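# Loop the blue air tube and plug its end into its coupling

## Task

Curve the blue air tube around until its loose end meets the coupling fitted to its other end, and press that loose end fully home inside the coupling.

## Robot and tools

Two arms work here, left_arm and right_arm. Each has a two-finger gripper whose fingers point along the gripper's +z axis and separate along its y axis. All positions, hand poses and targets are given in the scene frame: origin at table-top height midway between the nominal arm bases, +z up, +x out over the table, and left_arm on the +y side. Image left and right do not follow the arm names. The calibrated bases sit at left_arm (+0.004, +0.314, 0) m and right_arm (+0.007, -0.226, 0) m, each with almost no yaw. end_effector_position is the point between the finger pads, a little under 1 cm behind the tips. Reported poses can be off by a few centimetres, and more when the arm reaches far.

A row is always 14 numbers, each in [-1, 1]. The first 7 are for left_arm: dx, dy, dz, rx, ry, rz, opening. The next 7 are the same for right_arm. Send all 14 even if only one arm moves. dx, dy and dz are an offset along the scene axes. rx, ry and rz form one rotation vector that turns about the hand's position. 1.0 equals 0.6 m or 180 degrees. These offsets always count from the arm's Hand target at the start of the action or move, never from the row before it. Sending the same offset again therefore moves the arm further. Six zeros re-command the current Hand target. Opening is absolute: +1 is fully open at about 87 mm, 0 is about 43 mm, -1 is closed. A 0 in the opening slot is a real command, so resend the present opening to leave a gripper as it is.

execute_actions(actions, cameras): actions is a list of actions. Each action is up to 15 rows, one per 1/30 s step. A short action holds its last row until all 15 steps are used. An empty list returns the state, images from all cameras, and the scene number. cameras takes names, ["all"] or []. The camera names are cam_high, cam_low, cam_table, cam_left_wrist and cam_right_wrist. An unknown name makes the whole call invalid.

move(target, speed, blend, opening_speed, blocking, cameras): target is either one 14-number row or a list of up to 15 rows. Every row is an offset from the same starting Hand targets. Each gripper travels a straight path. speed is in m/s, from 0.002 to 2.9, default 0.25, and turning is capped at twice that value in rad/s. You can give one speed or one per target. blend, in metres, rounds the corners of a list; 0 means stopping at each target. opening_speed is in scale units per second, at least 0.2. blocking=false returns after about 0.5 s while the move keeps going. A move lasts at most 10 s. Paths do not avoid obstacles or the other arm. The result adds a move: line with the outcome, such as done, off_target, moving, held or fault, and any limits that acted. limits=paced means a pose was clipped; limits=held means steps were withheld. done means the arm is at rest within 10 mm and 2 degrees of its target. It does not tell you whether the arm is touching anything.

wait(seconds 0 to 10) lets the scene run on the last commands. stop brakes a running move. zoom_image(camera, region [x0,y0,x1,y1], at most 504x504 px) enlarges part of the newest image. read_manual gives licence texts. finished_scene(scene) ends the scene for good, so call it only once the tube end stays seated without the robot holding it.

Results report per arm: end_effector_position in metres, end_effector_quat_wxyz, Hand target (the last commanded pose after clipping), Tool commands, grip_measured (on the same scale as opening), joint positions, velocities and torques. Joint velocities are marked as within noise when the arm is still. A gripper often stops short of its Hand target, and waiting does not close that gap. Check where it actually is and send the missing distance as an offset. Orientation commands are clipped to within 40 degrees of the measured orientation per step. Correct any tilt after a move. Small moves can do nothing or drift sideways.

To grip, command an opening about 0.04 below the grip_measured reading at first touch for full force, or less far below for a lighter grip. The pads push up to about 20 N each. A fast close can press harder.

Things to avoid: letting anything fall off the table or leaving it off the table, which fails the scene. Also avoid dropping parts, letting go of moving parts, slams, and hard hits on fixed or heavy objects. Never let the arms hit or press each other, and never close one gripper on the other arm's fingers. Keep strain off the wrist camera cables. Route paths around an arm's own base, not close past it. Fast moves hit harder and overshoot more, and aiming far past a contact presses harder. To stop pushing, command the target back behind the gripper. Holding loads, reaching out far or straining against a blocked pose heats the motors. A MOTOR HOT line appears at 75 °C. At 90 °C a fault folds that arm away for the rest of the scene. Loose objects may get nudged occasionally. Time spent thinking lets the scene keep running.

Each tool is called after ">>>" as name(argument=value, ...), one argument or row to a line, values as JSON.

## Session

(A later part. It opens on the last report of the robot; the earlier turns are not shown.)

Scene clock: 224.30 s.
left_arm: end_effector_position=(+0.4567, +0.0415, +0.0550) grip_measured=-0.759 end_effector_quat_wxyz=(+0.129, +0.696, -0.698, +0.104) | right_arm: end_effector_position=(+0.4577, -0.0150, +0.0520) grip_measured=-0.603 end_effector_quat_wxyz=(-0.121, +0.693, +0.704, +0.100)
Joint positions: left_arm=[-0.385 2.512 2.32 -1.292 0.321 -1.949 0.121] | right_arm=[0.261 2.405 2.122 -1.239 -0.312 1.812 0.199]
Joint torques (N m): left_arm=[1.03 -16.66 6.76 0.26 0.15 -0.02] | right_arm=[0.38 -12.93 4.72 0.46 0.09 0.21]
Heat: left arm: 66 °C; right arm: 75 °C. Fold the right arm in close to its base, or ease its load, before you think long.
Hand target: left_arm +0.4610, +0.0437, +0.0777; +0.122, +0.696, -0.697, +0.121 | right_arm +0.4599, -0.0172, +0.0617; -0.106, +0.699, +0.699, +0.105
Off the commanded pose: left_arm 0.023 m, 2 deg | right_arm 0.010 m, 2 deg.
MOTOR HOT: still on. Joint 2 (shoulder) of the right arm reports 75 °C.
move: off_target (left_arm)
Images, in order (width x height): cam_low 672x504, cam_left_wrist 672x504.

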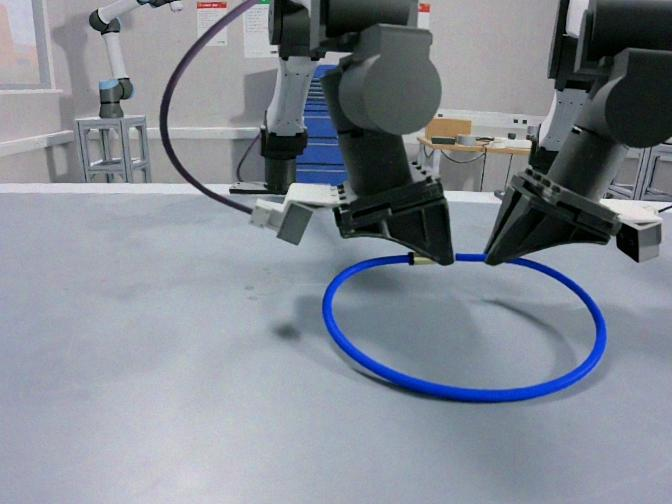

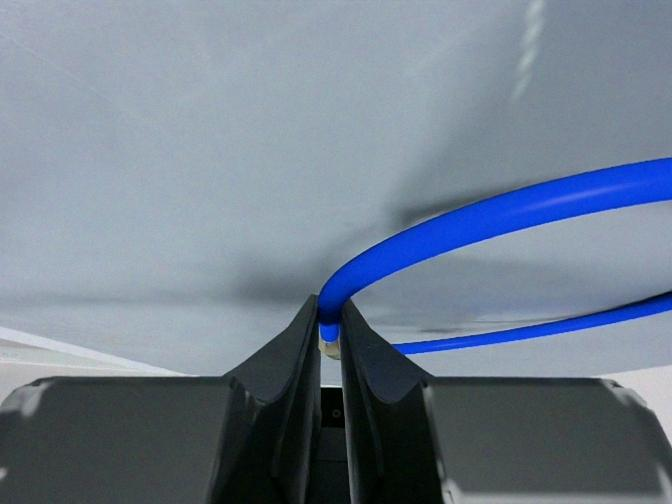

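>>> move(
  target=[0,-0.035,-0.001,0,0,0,-1,0.0,0,0,0,0,0,-0.95],
  speed=0.08,
  cameras=["cam_low","cam_left_wrist","cam_right_wrist"],
)

>>> zoom_image(
  camera="cam_low",
  region=[395, 230, 495, 290],
)

>>> zoom_image(
  camera="cam_right_wrist",
  region=[270, 210, 410, 370],
)

>>> zoom_image(
  camera="cam_left_wrist",
  region=[270, 230, 410, 390],
)

Scene clock: 231.00 s.
left_arm: end_effector_position=(+0.4591, +0.0218, +0.0798) grip_measured=-0.759 end_effector_quat_wxyz=(+0.120, +0.687, -0.705, +0.128) | right_arm: end_effector_position=(+0.4579, -0.0150, +0.0520) grip_measured=-0.603 end_effector_quat_wxyz=(-0.121, +0.693, +0.704, +0.101)
Joint positions: left_arm=[-0.419 2.512 2.409 -1.318 0.321 -1.969 0.121] | right_arm=[0.261 2.405 2.122 -1.239 -0.312 1.812 0.199]
Joint torques (N m): left_arm=[0.39 -12.23 6.91 0.35 0.09 -0.25] | right_arm=[0.38 -12.94 4.71 0.46 0.09 0.21]
Heat: left arm: 68 °C; right arm: 75 °C. Fold the right arm in close to its base, or ease its load, before you think long.
Hand target: left_arm +0.4611, +0.0228, +0.0772; +0.122, +0.697, -0.697, +0.121 | right_arm +0.4599, -0.0172, +0.0617; -0.106, +0.699, +0.699, +0.105
Off the commanded pose: left_arm 0.003 m, 2 deg | right_arm 0.010 m, 2 deg.
MOTOR HOT: still on. Joint 2 (shoulder) of the right arm reports 75 °C.
move: done
Images, in order (width x height): cam_low 672x504, cam_left_wrist 672x504, cam_right_wrist 672x504.

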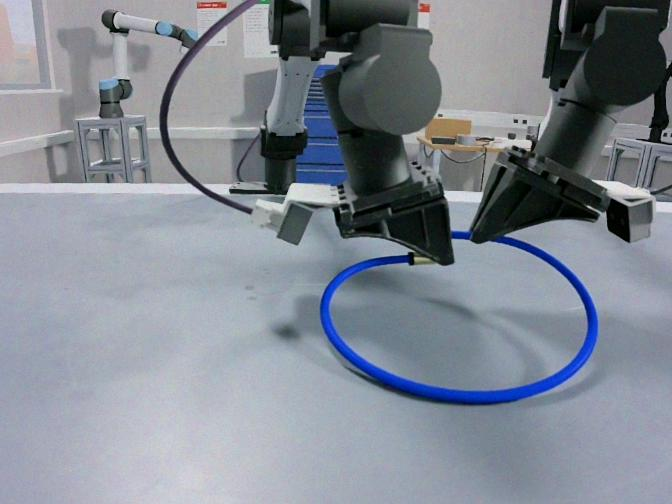

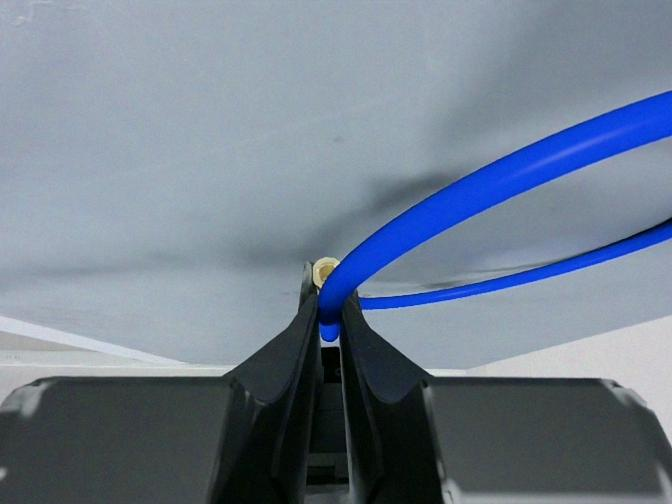

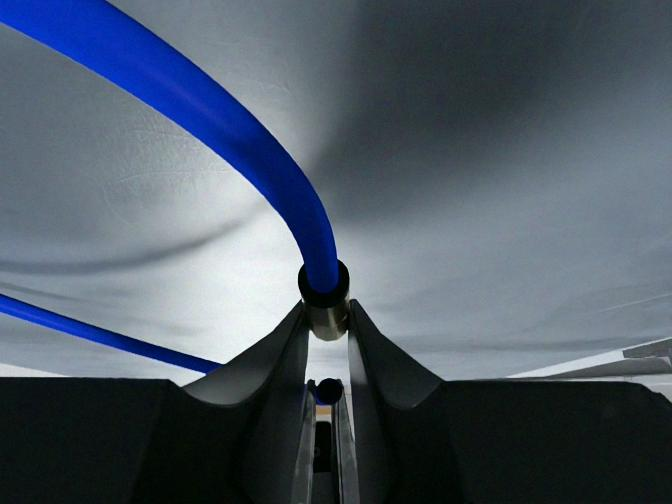

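Scaled by 5.040 from the camera's 672x504 image, which has a finer 960x720 frame.

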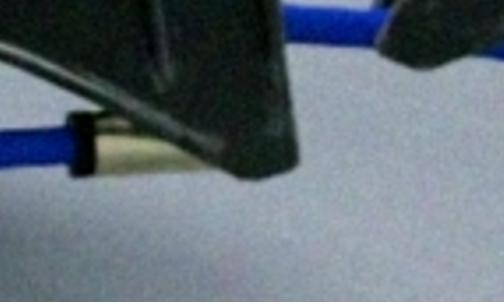

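Scaled by 3.150 from the camera's 672x504 image, which has a finer 960x720 frame.

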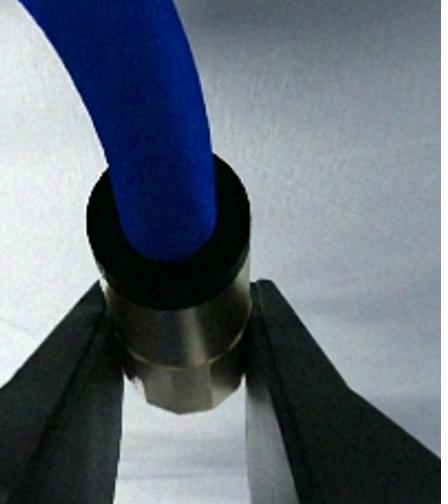

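Scaled by 3.150 from the camera's 672x504 image, which has a finer 960x720 frame.

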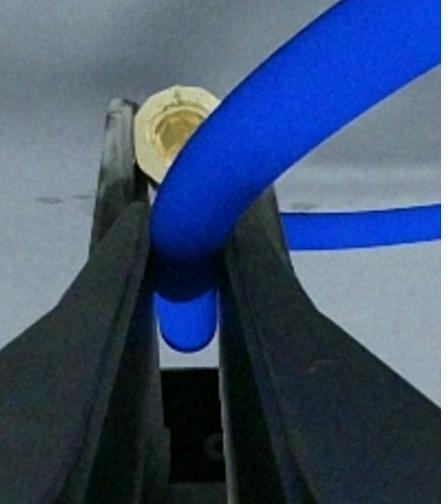

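>>> move(
  target=[
    [0,0.023,0.0,0,0,0,-1,0,0,0,0,0,0,-0.95],
    [0,0.023,-0.021,0,0,0,-1,0,0,0,0,0,0,-0.95],
  ],
  speed=0.1,
  blend=0.01,
  cameras=["cam_low","cam_left_wrist"],
)

>>> zoom_image(
  camera="cam_low",
  region=[395, 230, 495, 290],
)

>>> zoom_image(
  camera="cam_left_wrist",
  region=[270, 230, 410, 390],
)

Scene clock: 236.07 s.
left_arm: end_effector_position=(+0.4587, +0.0345, +0.0551) grip_measured=-0.759 end_effector_quat_wxyz=(+0.126, +0.696, -0.698, +0.112) | right_arm: end_effector_position=(+0.4579, -0.0150, +0.0520) grip_measured=-0.603 end_effector_quat_wxyz=(-0.121, +0.693, +0.704, +0.101)
Joint positions: left_arm=[-0.397 2.512 2.318 -1.268 0.321 -1.963 0.121] | right_arm=[0.261 2.405 2.122 -1.239 -0.312 1.812 0.199]
Joint torques (N m): left_arm=[0.84 -15.61 4.77 0.48 0.16 0.02] | right_arm=[0.35 -12.94 4.74 0.46 0.09 0.22]
Heat: left arm: 67 °C; right arm: 75 °C. Fold the right arm in close to its base, or ease its load, before you think long.
Hand target: left_arm +0.4611, +0.0365, +0.0645; +0.122, +0.697, -0.697, +0.121 | right_arm +0.4599, -0.0172, +0.0617; -0.106, +0.699, +0.699, +0.105
Off the commanded pose: left_arm 0.010 m, 1 deg | right_arm 0.010 m, 2 deg.
MOTOR HOT: still on. Joint 2 (shoulder) of the right arm reports 75 °C.
move: done; blend cut to 0.0063 m at target 1
Images, in order (width x height): cam_low 672x504, cam_left_wrist 672x504.

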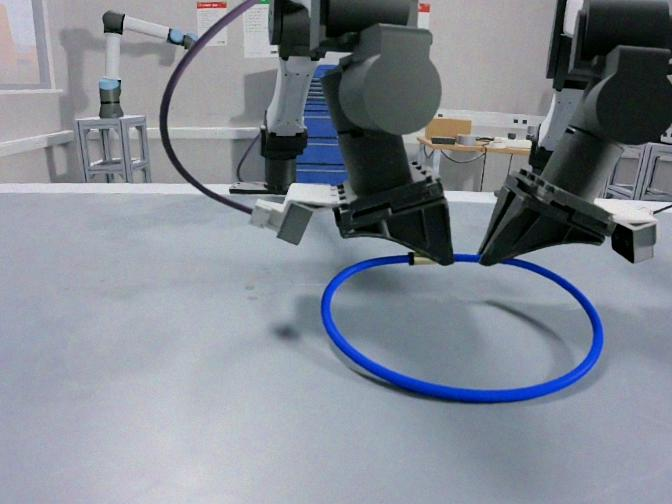

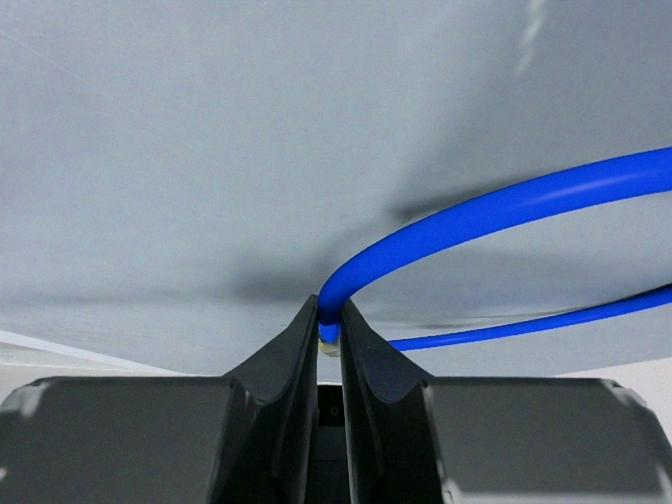

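Scaled by 5.040 from the camera's 672x504 image, which has a finer 960x720 frame.

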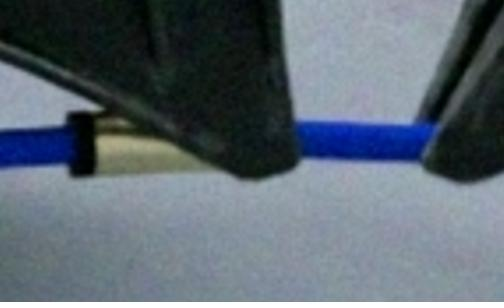

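Scaled by 3.150 from the camera's 672x504 image, which has a finer 960x720 frame.

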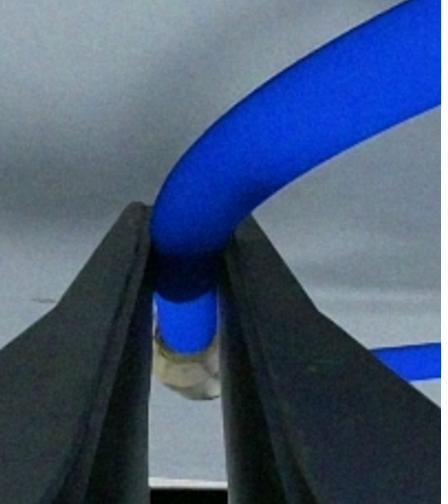

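>>> move(
  target=[0,-0.03,-0.008,0,0,0,-1,0,0,0,0,0,0,-0.95],
  speed=0.08,
  cameras=["cam_low","cam_left_wrist"],
)

>>> zoom_image(
  camera="cam_low",
  region=[395, 230, 495, 290],
)

>>> zoom_image(
  camera="cam_left_wrist",
  region=[270, 230, 410, 390],
)

Scene clock: 242.33 s.
left_arm: end_effector_position=(+0.4569, +0.0251, +0.0581) grip_measured=-0.759 end_effector_quat_wxyz=(+0.121, +0.694, -0.701, +0.114) | right_arm: end_effector_position=(+0.4572, -0.0159, +0.0506) grip_measured=-0.603 end_effector_quat_wxyz=(-0.120, +0.693, +0.704, +0.098)
Joint positions: left_arm=[-0.418 2.512 2.33 -1.266 0.312 -1.978 0.121] | right_arm=[0.261 2.405 2.119 -1.239 -0.307 1.812 0.199]
Joint torques (N m): left_arm=[-0.53 -12.37 7.32 0.5 0.18 -0.21] | right_arm=[0.38 -12.96 4.98 0.46 0.05 0.21]
Heat: left arm: 68 °C; right arm: 76 °C. Fold the right arm in close to its base, or ease its load, before you think long.
Hand target: left_arm +0.4611, +0.0185, +0.0598; +0.122, +0.697, -0.697, +0.121 | right_arm +0.4599, -0.0172, +0.0617; -0.106, +0.699, +0.699, +0.105
Off the commanded pose: left_arm 0.008 m, 1 deg | right_arm 0.011 m, 2 deg.
MOTOR HOT: still on. Joint 2 (shoulder) of the right arm reports 76 °C.
move: off_target (right_arm)
Images, in order (width x height): cam_low 672x504, cam_left_wrist 672x504.

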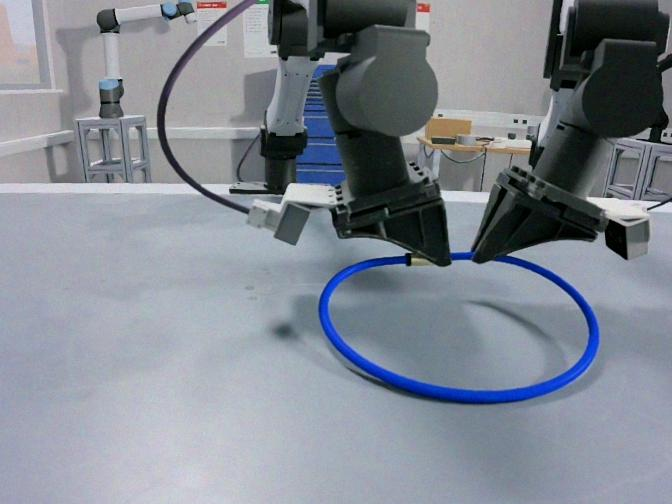

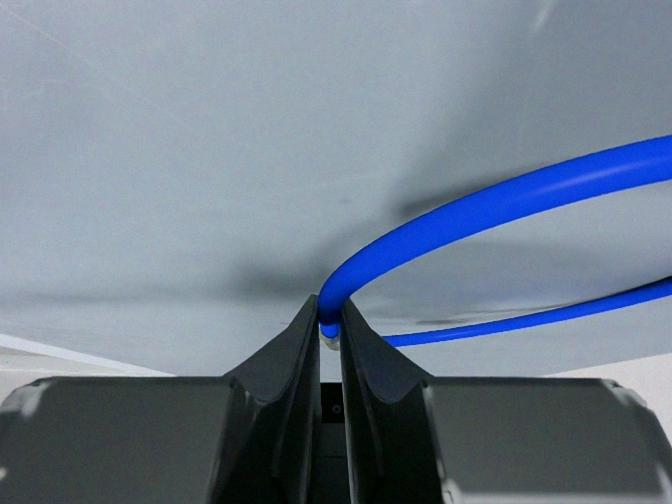

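Scaled by 5.040 from the camera's 672x504 image, which has a finer 960x720 frame.

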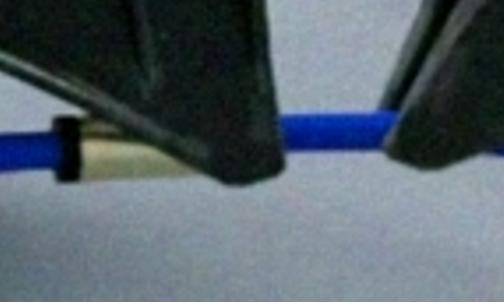

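Scaled by 3.150 from the camera's 672x504 image, which has a finer 960x720 frame.

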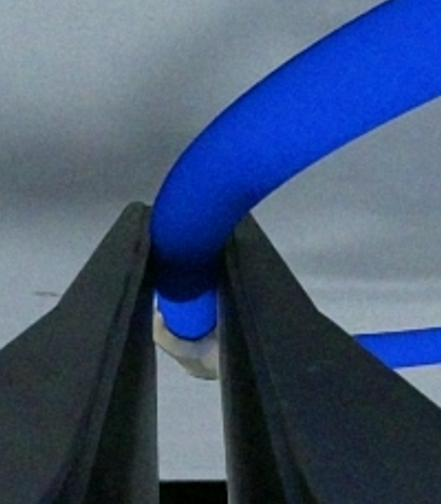

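>>> move(
  target=[
    [0,0.008,-0.013,0,0,0,-1,0,0,0,0,0,0,-0.95],
    [0,-0.012,-0.013,0,0,0,-1,0,0,0,0,0,0,-0.95],
  ],
  speed=0.08,
  cameras=["cam_low","cam_left_wrist"],
)

>>> zoom_image(
  camera="cam_low",
  region=[395, 230, 495, 290],
)

>>> zoom_image(
  camera="cam_left_wrist",
  region=[270, 230, 410, 390],
)

Scene clock: 253.33 s.
left_arm: end_effector_position=(+0.4589, +0.0168, +0.0539) grip_measured=-0.759 end_effector_quat_wxyz=(+0.120, +0.692, -0.701, +0.121) | right_arm: end_effector_position=(+0.4581, -0.0172, +0.0497) grip_measured=-0.603 end_effector_quat_wxyz=(-0.115, +0.693, +0.705, +0.096)
Joint positions: left_arm=[-0.431 2.524 2.332 -1.239 0.313 -1.992 0.121] | right_arm=[0.262 2.405 2.119 -1.237 -0.297 1.812 0.199]
Joint torques (N m): left_arm=[-0.46 -12.15 7.16 0.49 0.19 -0.22] | right_arm=[0.34 -12.93 4.98 0.45 -0.05 0.22]
Heat: left arm: 66 °C; right arm: 76 °C. Fold the right arm in close to its base, or ease its load, before you think long.
Hand target: left_arm +0.4611, +0.0113, +0.0520; +0.122, +0.696, -0.697, +0.121 | right_arm +0.4599, -0.0173, +0.0617; -0.106, +0.699, +0.699, +0.105
Off the commanded pose: left_arm 0.006 m, 1 deg | right_arm 0.012 m, 2 deg.
MOTOR HOT: still on. Joint 2 (shoulder) of the right arm reports 76 °C.
move: off_target (right_arm)
Images, in order (width x height): cam_low 672x504, cam_left_wrist 672x504.

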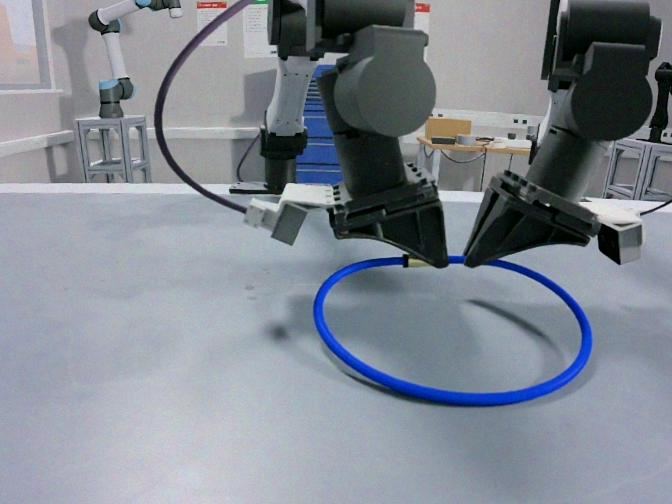

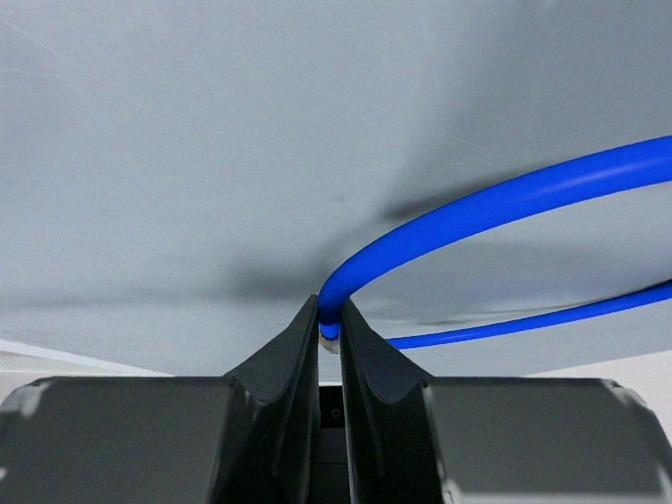

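Scaled by 5.040 from the camera's 672x504 image, which has a finer 960x720 frame.

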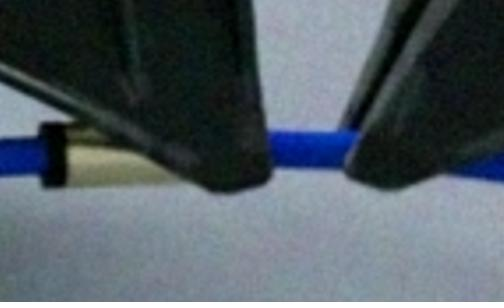

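Scaled by 3.150 from the camera's 672x504 image, which has a finer 960x720 frame.

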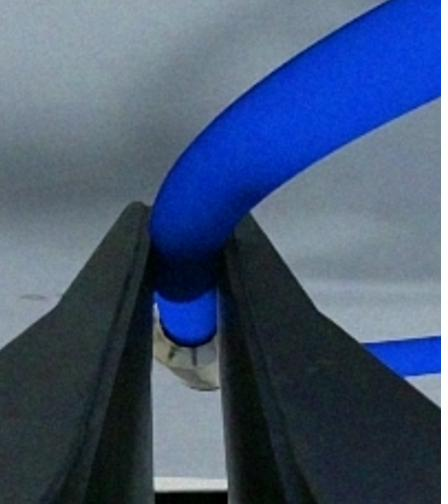

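>>> move(
  target=[0,-0.04,0,0,0,0,-1,0,0.03,-0.01,0,0,0,-0.95],
  speed=0.08,
  cameras=["cam_low","cam_left_wrist"],
)

>>> zoom_image(
  camera="cam_low",
  region=[395, 230, 495, 290],
)

>>> zoom_image(
  camera="cam_left_wrist",
  region=[270, 230, 410, 390],
)

Scene clock: 259.63 s.
left_arm: end_effector_position=(+0.4609, +0.0070, +0.0503) grip_measured=-0.759 end_effector_quat_wxyz=(+0.111, +0.701, -0.696, +0.106) | right_arm: end_effector_position=(+0.4602, -0.0224, +0.0450) grip_measured=-0.603 end_effector_quat_wxyz=(-0.093, +0.704, +0.700, +0.080)
Joint positions: left_arm=[-0.456 2.592 2.459 -1.309 0.281 -2.033 0.121] | right_arm=[0.269 2.405 2.119 -1.237 -0.242 1.84 0.199]
Joint torques (N m): left_arm=[-2.18 -12.37 7.21 0.66 0.45 -0.26] | right_arm=[3.29 -11.36 6.13 0.59 -0.5 0.3]
Heat: left arm: 66 °C; right arm: 76 °C. Fold the right arm in close to its base, or ease its load, before you think long.
Hand target: left_arm +0.4611, -0.0127, +0.0522; +0.122, +0.696, -0.697, +0.122 | right_arm +0.4599, +0.0008, +0.0557; -0.106, +0.699, +0.699, +0.105
Off the commanded pose: left_arm 0.020 m, 2 deg | right_arm 0.026 m, 3 deg.
MOTOR HOT: still on. Joint 2 (shoulder) of the right arm reports 76 °C.
move: off_target (left_arm, right_arm)
Images, in order (width x height): cam_low 672x504, cam_left_wrist 672x504.

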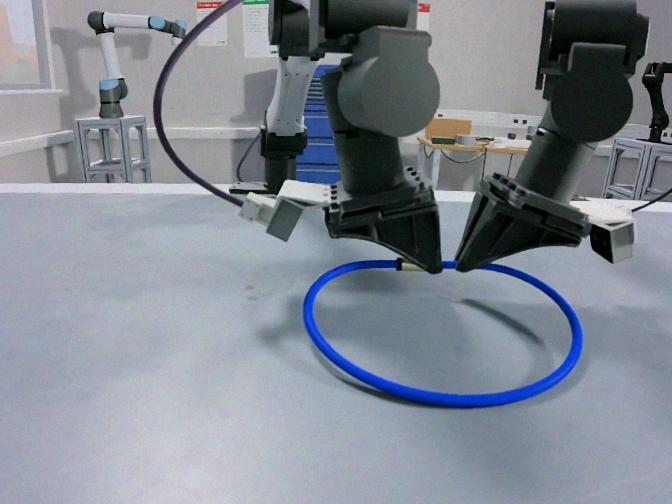

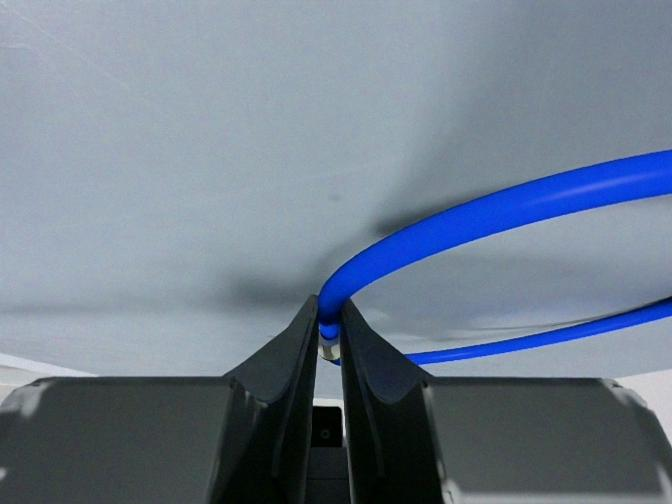

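Scaled by 5.040 from the camera's 672x504 image, which has a finer 960x720 frame.

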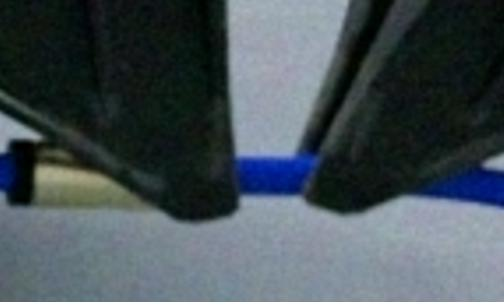

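Scaled by 3.150 from the camera's 672x504 image, which has a finer 960x720 frame.

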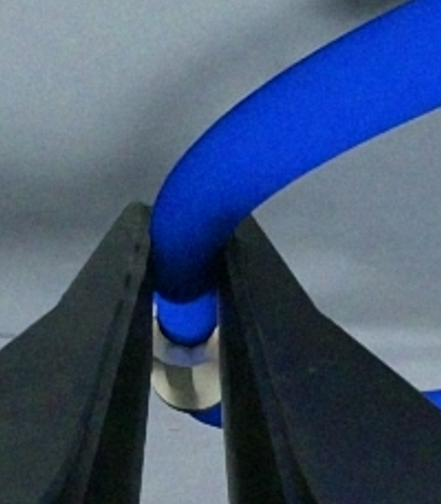

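>>> move(
  target=[0,-0.03,0,-0.02,0,0,-1,0,0.03,0,0.04,0,0,-0.95],
  speed=0.08,
  cameras=["cam_low"],
)

>>> zoom_image(
  camera="cam_low",
  region=[395, 230, 495, 290],
)

Scene clock: 264.63 s.
left_arm: end_effector_position=(+0.4597, +0.0083, +0.0435) grip_measured=-0.759 end_effector_quat_wxyz=(+0.112, +0.708, -0.690, +0.096) | right_arm: end_effector_position=(+0.4592, -0.0174, +0.0363) grip_measured=-0.603 end_effector_quat_wxyz=(-0.106, +0.703, +0.697, +0.090)
Joint positions: left_arm=[-0.457 2.604 2.459 -1.316 0.275 -2.05 0.121] | right_arm=[0.269 2.405 2.073 -1.186 -0.274 1.844 0.199]
Joint torques (N m): left_arm=[-3.29 -13.03 6.56 1.08 1.13 -0.28] | right_arm=[2.97 -11.92 5.3 0.86 -1.3 0.29]
Heat: left arm: 67 °C; right arm: 75 °C. Fold the right arm in close to its base, or ease its load, before you think long.
Hand target: left_arm +0.4612, -0.0306, +0.0520; +0.144, +0.692, -0.692, +0.143 | right_arm +0.4598, +0.0188, +0.0557; -0.150, +0.691, +0.691, +0.148
Off the commanded pose: left_arm 0.040 m, 7 deg | right_arm 0.041 m, 8 deg.
MOTOR HOT: still on. Joint 2 (shoulder) of the right arm reports 75 °C.
move: off_target (left_arm, right_arm)
Images, in order (width x height): cam_low 672x504.

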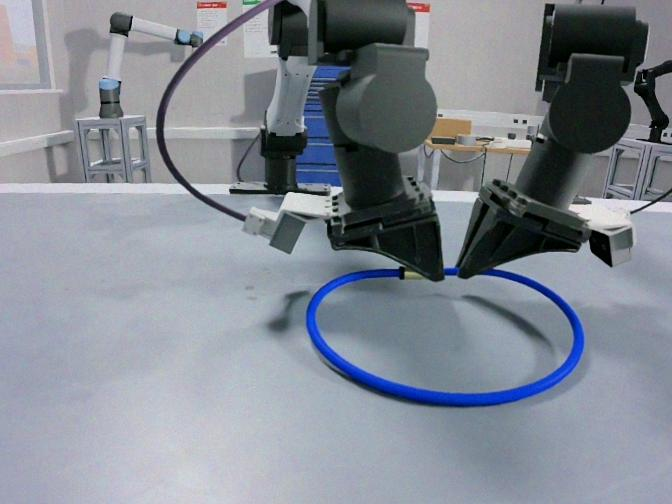

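Scaled by 5.040 from the camera's 672x504 image, which has a finer 960x720 frame.

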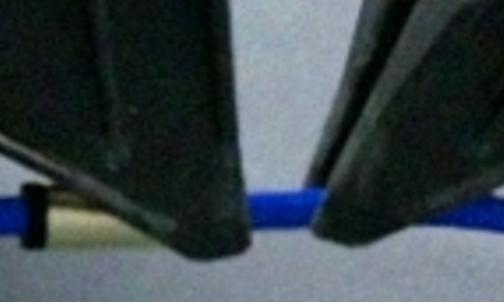

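Drifting down; gap ~72. Push harder with less descent.

>>> move(
  target=[0,-0.03,0.003,0.01,0,0,-1,0,0.03,0.003,-0.01,0,0,-0.95],
  speed=0.08,
  cameras=["cam_low"],
)

>>> zoom_image(
  camera="cam_low",
  region=[395, 230, 495, 290],
)

Scene clock: 269.47 s.
left_arm: end_effector_position=(+0.4575, +0.0211, +0.0375) grip_measured=-0.759 end_effector_quat_wxyz=(+0.098, +0.716, -0.688, +0.060) | right_arm: end_effector_position=(+0.4574, -0.0051, +0.0338) grip_measured=-0.603 end_effector_quat_wxyz=(-0.099, +0.711, +0.691, +0.085)
Joint positions: left_arm=[-0.452 2.664 2.577 -1.433 0.225 -2.049 0.121] | right_arm=[0.301 2.408 2.073 -1.176 -0.255 1.897 0.199]
Joint torques (N m): left_arm=[-1.52 -14.31 4.92 0.81 0.36 -0.09] | right_arm=[4.25 -11 9.05 0.66 -1.14 0.25]
Heat: left arm: 68 °C; right arm: 75 °C. Fold the right arm in close to its base, or ease its load, before you think long.
Hand target: left_arm +0.4618, +0.0033, +0.0416; +0.101, +0.709, -0.693, +0.088 (not the last commanded pose) | right_arm +0.4599, +0.0367, +0.0575; -0.139, +0.694, +0.693, +0.138
Off the commanded pose: left_arm 0.072 m, 10 deg | right_arm 0.048 m, 8 deg.
MOTOR HOT: still on. Joint 2 (shoulder) of the right arm reports 75 °C.
move: held (left_arm; a check stopped the path), off_target (right_arm); limits=held
pose unreachable (left arm): on one or more control steps of this call, first in action 0 (counted from 0), this arm could not follow its commanded pose, so it was not sent that pose on those steps. It may still have moved: this result reports where it is.
cause: moving toward the commanded pose would bring a part of the arm too close to another arm (this arm's wrist (the part past joint 4) and the right arm's wrist (the part past joint 4), at the place that arm is still heading or pushing toward).
Images, in order (width x height): cam_low 672x504.

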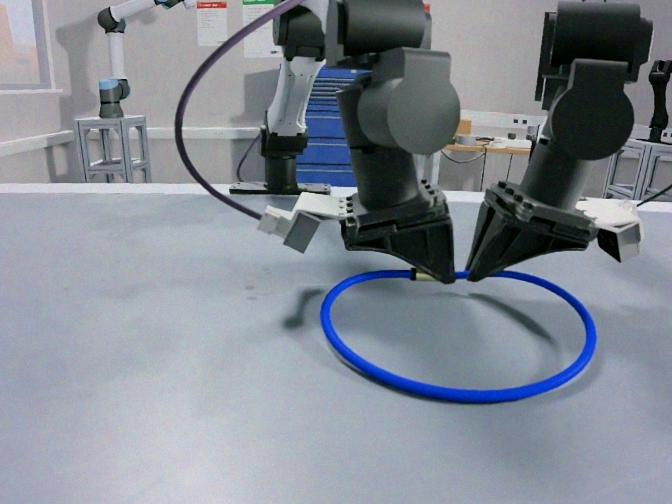

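Scaled by 5.040 from the camera's 672x504 image, which has a finer 960x720 frame.

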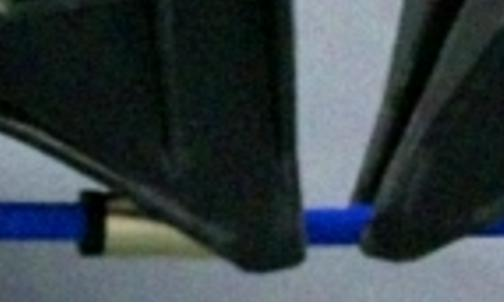

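>>> move(
  target=[
    [0,0.03,0,0,0,0,-1,0,-0.07,-0.015,0,0,0,-0.95],
    [0,0.03,-0.005,0,0,0,-0.4,0,-0.07,-0.015,0,0,0,-0.95],
  ],
  speed=0.1,
  opening_speed=1,
  cameras=["cam_low","cam_left_wrist"],
)

>>> zoom_image(
  camera="cam_low",
  region=[395, 230, 495, 290],
)

Scene clock: 276.63 s.
left_arm: end_effector_position=(+0.4588, +0.0188, +0.0276) grip_measured=-0.400 end_effector_quat_wxyz=(+0.109, +0.706, -0.695, +0.079) | right_arm: end_effector_position=(+0.4549, -0.0070, +0.0287) grip_measured=-0.603 end_effector_quat_wxyz=(-0.141, +0.698, +0.693, +0.112)
Joint positions: left_arm=[-0.444 2.619 2.436 -1.312 0.26 -2.022 0.3] | right_arm=[0.265 2.408 2.015 -1.126 -0.358 1.84 0.199]
Joint torques (N m): left_arm=[0.65 -16.53 4.52 0.42 0.03 -0.06] | right_arm=[-0.39 -13.49 5.35 0.52 -0.35 -0.08]
Heat: left arm: 70 °C; right arm: 78 °C. Fold the right arm in close to its base, or ease its load, before you think long.
Hand target: left_arm +0.4618, +0.0213, +0.0385; +0.101, +0.708, -0.693, +0.088 | right_arm +0.4599, -0.0052, +0.0486; -0.139, +0.694, +0.693, +0.138
Off the commanded pose: left_arm 0.012 m, 1 deg | right_arm 0.021 m, 3 deg.
MOTOR HOT: still on. Joint 2 (shoulder) of the right arm reports 78 °C.
move: off_target (left_arm, right_arm); target 2's new opening was sent with left_arm's hand 0.011 m and 2 deg from that target
Images, in order (width x height): cam_low 672x504, cam_left_wrist 672x504.

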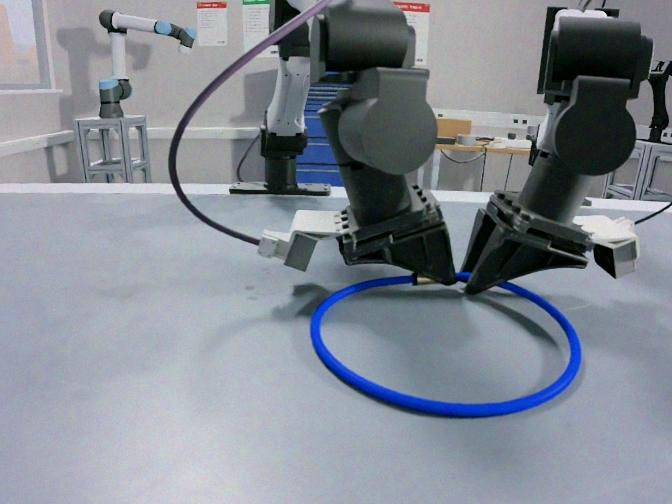

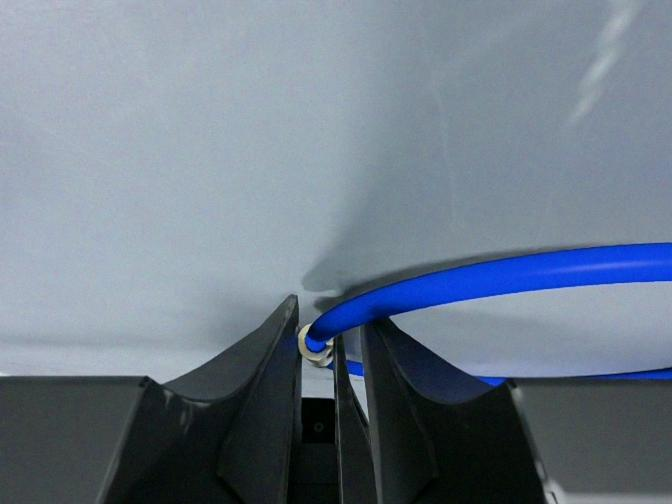

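Scaled by 5.040 from the camera's 672x504 image, which has a finer 960x720 frame.

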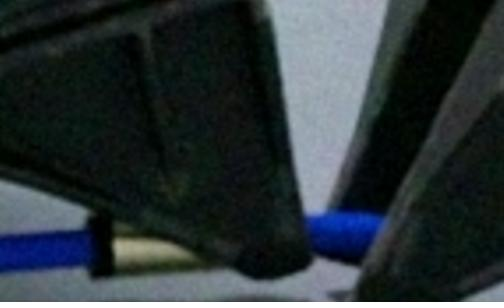

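>>> move(
  target=[
    [0.006,0.04,0.01,-0.03,0,0,-0.4,0,0.0,0,0,0,0,-0.95],
    [0.006,0.04,0.01,-0.03,0,0,-1,0,0.0,0,0,0,0,-0.95],
  ],
  speed=0.1,
  opening_speed=1,
  cameras=["cam_low","cam_left_wrist"],
)

>>> zoom_image(
  camera="cam_low",
  region=[395, 230, 495, 290],
)

Scene clock: 282.50 s.
left_arm: end_effector_position=(+0.4605, +0.0403, +0.0297) grip_measured=-0.749 end_effector_quat_wxyz=(+0.147, +0.699, -0.692, +0.109) | right_arm: end_effector_position=(+0.4600, -0.0029, +0.0312) grip_measured=-0.603 end_effector_quat_wxyz=(-0.142, +0.694, +0.694, +0.127)
Joint positions: left_arm=[-0.374 2.542 2.261 -1.21 0.359 -1.951 0.126] | right_arm=[0.265 2.408 2.015 -1.099 -0.376 1.84 0.199]
Joint torques (N m): left_arm=[0.96 -17.11 4.46 0.44 0.03 -0.07] | right_arm=[-0.38 -13.46 5.42 0.32 -0.19 -0.06]
Heat: left arm: 72 °C; right arm: 80 °C. Fold the right arm in close to its base, or ease its load, before you think long.
Hand target: left_arm +0.4654, +0.0452, +0.0447; +0.135, +0.703, -0.688, +0.121 | right_arm +0.4599, -0.0052, +0.0486; -0.139, +0.694, +0.693, +0.138
Off the commanded pose: left_arm 0.016 m, 2 deg | right_arm 0.018 m, 1 deg.
MOTOR HOT: still on. Joint 2 (shoulder) of the right arm reports 80 °C.
move: off_target (left_arm, right_arm); target 2's new opening was sent with left_arm's hand 0.016 m and 1 deg from that target
Images, in order (width x height): cam_low 672x504, cam_left_wrist 672x504.

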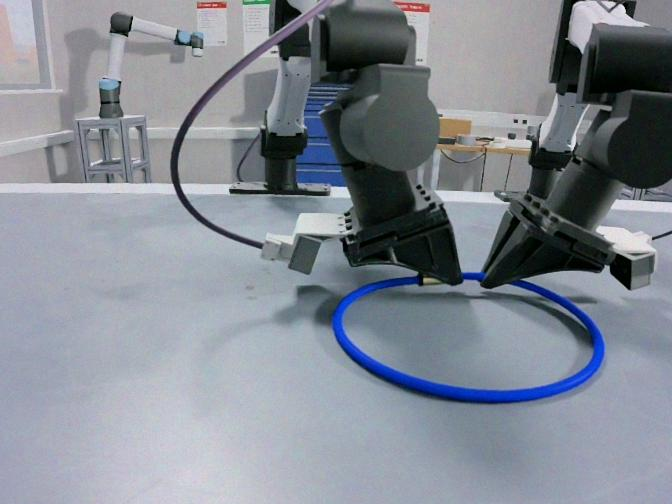

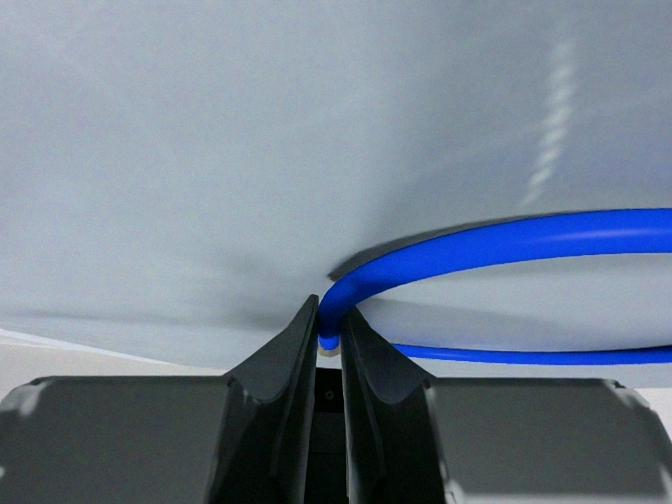

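Scaled by 5.040 from the camera's 672x504 image, which has a finer 960x720 frame.

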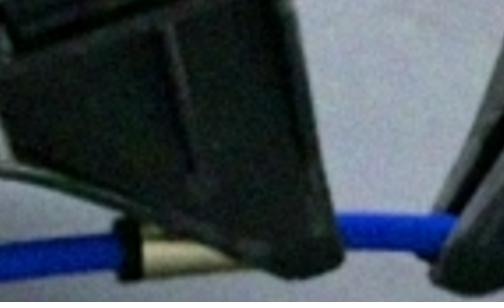

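>>> move(
  target=[0,-0.065,0,0,0,0,-1,0,0.065,-0.008,0,0,0,-0.95],
  speed=0.1,
  cameras=["cam_low"],
)

>>> zoom_image(
  camera="cam_low",
  region=[395, 230, 495, 290],
)

Scene clock: 286.57 s.
left_arm: end_effector_position=(+0.4612, +0.0376, +0.0338) grip_measured=-0.749 end_effector_quat_wxyz=(+0.115, +0.713, -0.686, +0.084) | right_arm: end_effector_position=(+0.4610, +0.0030, +0.0310) grip_measured=-0.603 end_effector_quat_wxyz=(-0.119, +0.705, +0.690, +0.113)
Joint positions: left_arm=[-0.404 2.566 2.356 -1.288 0.276 -2.004 0.126] | right_arm=[0.295 2.408 2.036 -1.11 -0.317 1.891 0.199]
Joint torques (N m): left_arm=[-2.81 -12.82 7.72 0.77 0.83 -0.28] | right_arm=[4.38 -10.45 8.17 0.6 -0.63 0.3]
Heat: left arm: 74 °C; right arm: 82 °C. Fold the right arm in close to its base, or ease its load, before you think long.
Hand target: left_arm +0.4654, +0.0062, +0.0446; +0.135, +0.703, -0.688, +0.121 | right_arm +0.4599, +0.0338, +0.0438; -0.139, +0.694, +0.693, +0.138
Off the commanded pose: left_arm 0.034 m, 5 deg | right_arm 0.033 m, 4 deg.
MOTOR HOT: still on. Joint 2 (shoulder) of the right arm reports 82 °C.
move: off_target (left_arm, right_arm)
Images, in order (width x height): cam_low 672x504.

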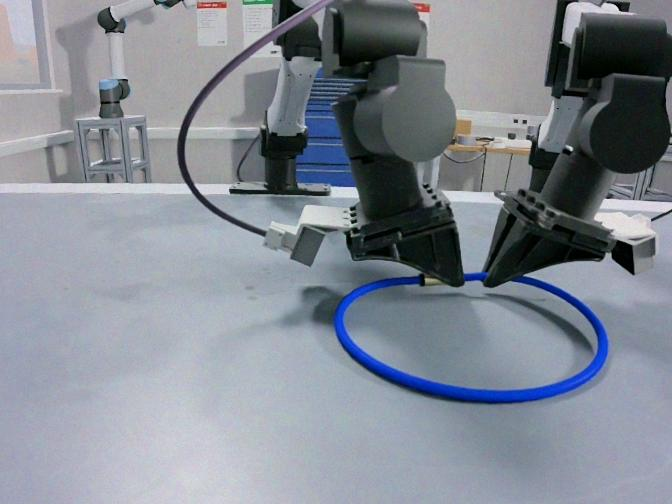

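Scaled by 5.040 from the camera's 672x504 image, which has a finer 960x720 frame.

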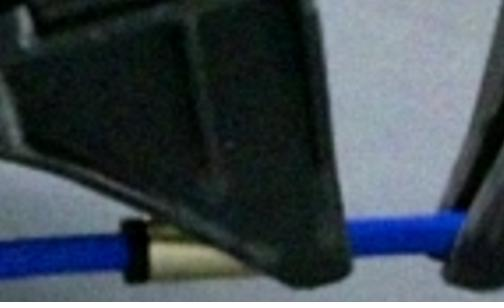

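>>> move(
  target=[0,-0.04,0,0,0,0,-1,0,0.04,0,0,0,0,-0.95],
  speed=0.12,
  cameras=["cam_low"],
)

>>> zoom_image(
  camera="cam_low",
  region=[395, 230, 495, 290],
)

Scene clock: 290.67 s.
left_arm: end_effector_position=(+0.4614, +0.0351, +0.0303) grip_measured=-0.749 end_effector_quat_wxyz=(+0.098, +0.724, -0.680, +0.060) | right_arm: end_effector_position=(+0.4618, +0.0033, +0.0283) grip_measured=-0.603 end_effector_quat_wxyz=(-0.095, +0.717, +0.684, +0.088)
Joint positions: left_arm=[-0.425 2.624 2.471 -1.371 0.226 -2.044 0.126] | right_arm=[0.318 2.423 2.079 -1.149 -0.248 1.934 0.199]
Joint torques (N m): left_arm=[-5.01 -12.96 7.88 1.02 1.32 -0.31] | right_arm=[6.63 -9.87 8.66 0.83 -1.16 0.3]
Heat: left arm: 73 °C; right arm: 81 °C. Fold the right arm in close to its base, or ease its load, before you think long.
Hand target: left_arm +0.4653, -0.0178, +0.0445; +0.135, +0.703, -0.688, +0.121 | right_arm +0.4598, +0.0579, +0.0437; -0.139, +0.694, +0.693, +0.137
Off the commanded pose: left_arm 0.055 m, 9 deg | right_arm 0.057 m, 8 deg.
MOTOR HOT: still on. Joint 2 (shoulder) of the right arm reports 81 °C.
move: off_target (left_arm, right_arm)
Images, in order (width x height): cam_low 672x504.

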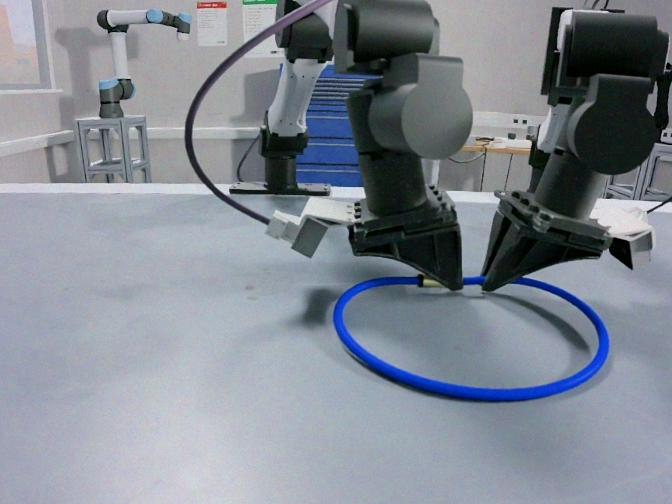

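Scaled by 5.040 from the camera's 672x504 image, which has a finer 960x720 frame.

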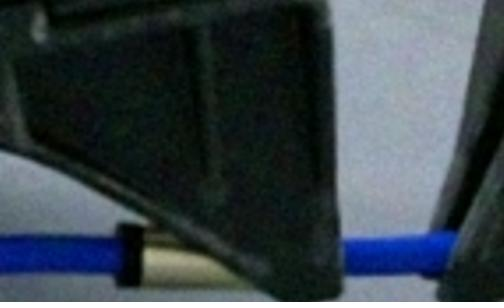

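>>> move(
  target=[0,-0.04,0.005,-0.04,0,0,-1,0,0.04,0.005,0.04,0,0,-0.95],
  speed=0.12,
  cameras=["cam_low","cam_left_wrist","cam_right_wrist"],
)

>>> zoom_image(
  camera="cam_low",
  region=[395, 230, 495, 290],
)

>>> zoom_image(
  camera="cam_left_wrist",
  region=[270, 250, 410, 390],
)

Scene clock: 298.97 s.
left_arm: end_effector_position=(+0.4614, +0.0365, +0.0299) grip_measured=-0.749 end_effector_quat_wxyz=(+0.099, +0.724, -0.680, +0.058) | right_arm: end_effector_position=(+0.4620, -0.0015, +0.0276) grip_measured=-0.603 end_effector_quat_wxyz=(-0.093, +0.720, +0.682, +0.084)
Joint positions: left_arm=[-0.423 2.624 2.47 -1.374 0.226 -2.043 0.126] | right_arm=[0.311 2.423 2.079 -1.157 -0.242 1.932 0.199]
Joint torques (N m): left_arm=[0.1 -14.04 5.16 0.33 0.21 -0.03] | right_arm=[0.95 -10.66 5.59 0.51 -0.17 -0.01]
Heat: left arm: 70 °C; right arm: 77 °C. Fold the right arm in close to its base, or ease its load, before you think long.
Hand target: left_arm +0.4606, +0.0337, +0.0310; +0.103, +0.724, -0.680, +0.061 (not the last commanded pose) | right_arm +0.4614, +0.0038, +0.0286; -0.097, +0.717, +0.684, +0.089 (not the last commanded pose)
Off the commanded pose: left_arm 0.080 m, 16 deg | right_arm 0.086 m, 16 deg.
MOTOR HOT: still on. Joint 2 (shoulder) of the right arm reports 77 °C.
move: held (left_arm, right_arm; a check stopped the path); limits=held
pose unreachable (left arm): on one or more control steps of this call, first in action 0 (counted from 0), this arm could not follow its commanded pose, so it was not sent that pose on those steps. It may still have moved: this result reports where it is.
cause: moving toward the commanded pose would bring a part of the arm too close to another arm (this arm's wrist (the part past joint 4) and the right arm's wrist (the part past joint 4), at the place that arm was heading or pushing toward when its own hold began).
pose unreachable (right arm): on one or more control steps of this call, first in action 0 (counted from 0), this arm could not follow its commanded pose, so it was not sent that pose on those steps. It may still have moved: this result reports where it is.
cause: moving toward the commanded pose would bring a part of the arm too close to another arm (this arm's wrist (the part past joint 4) and the left arm's wrist (the part past joint 4), along the way the arms are being sent, or toward where that arm still pushes).
Images, in order (width x height): cam_low 672x504, cam_left_wrist 672x504, cam_right_wrist 672x504.

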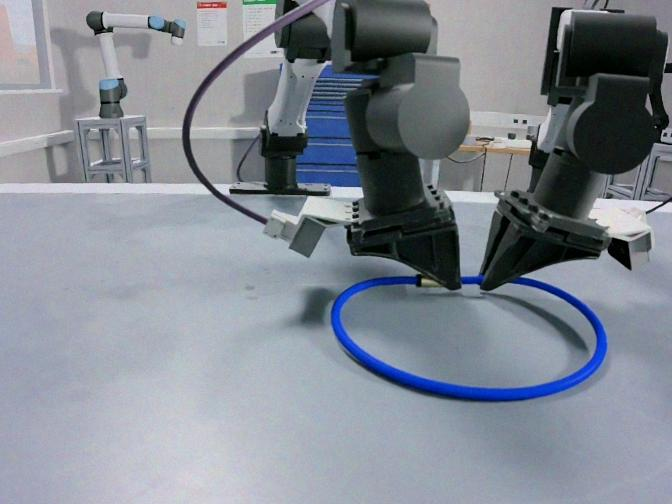

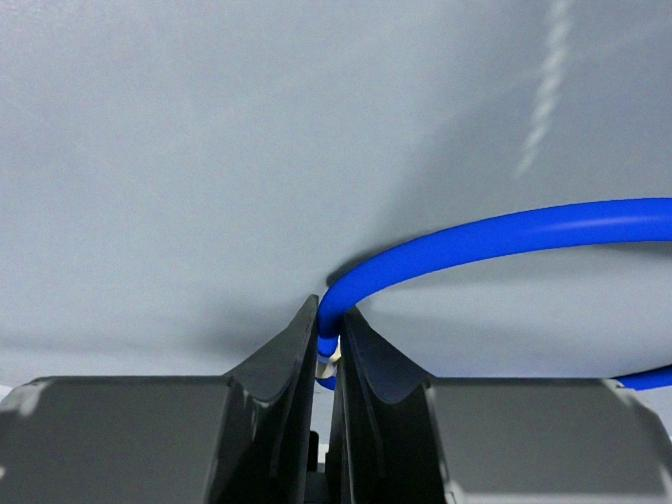

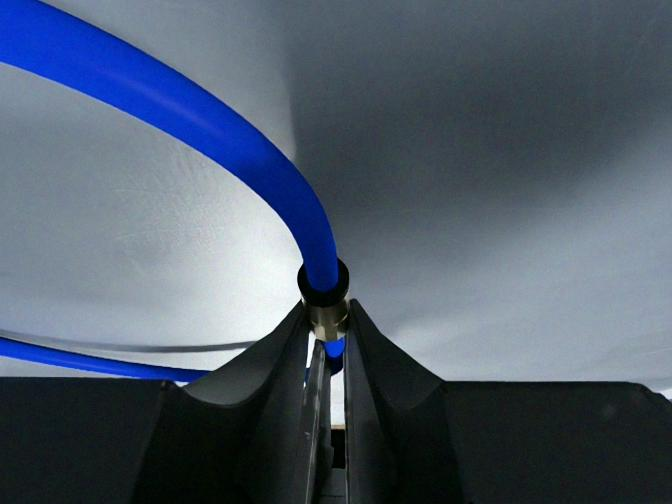

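Scaled by 5.040 from the camera's 672x504 image, which has a finer 960x720 frame.

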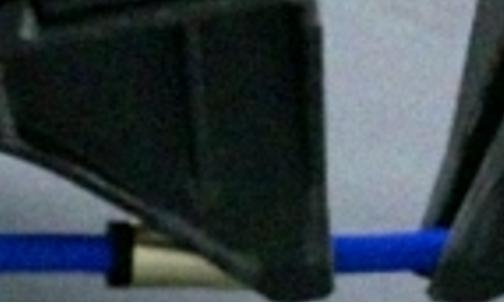

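Scaled by 3.600 from the camera's 672x504 image, which has a finer 960x720 frame.

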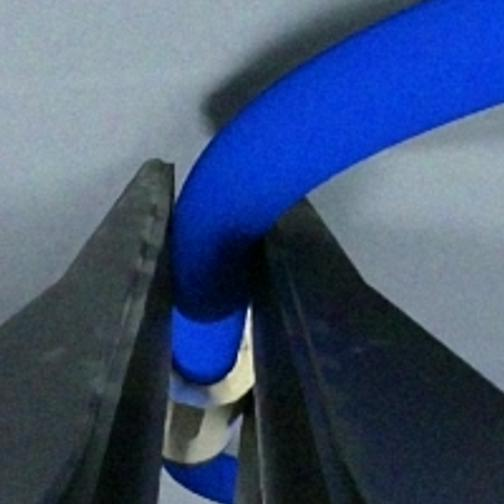

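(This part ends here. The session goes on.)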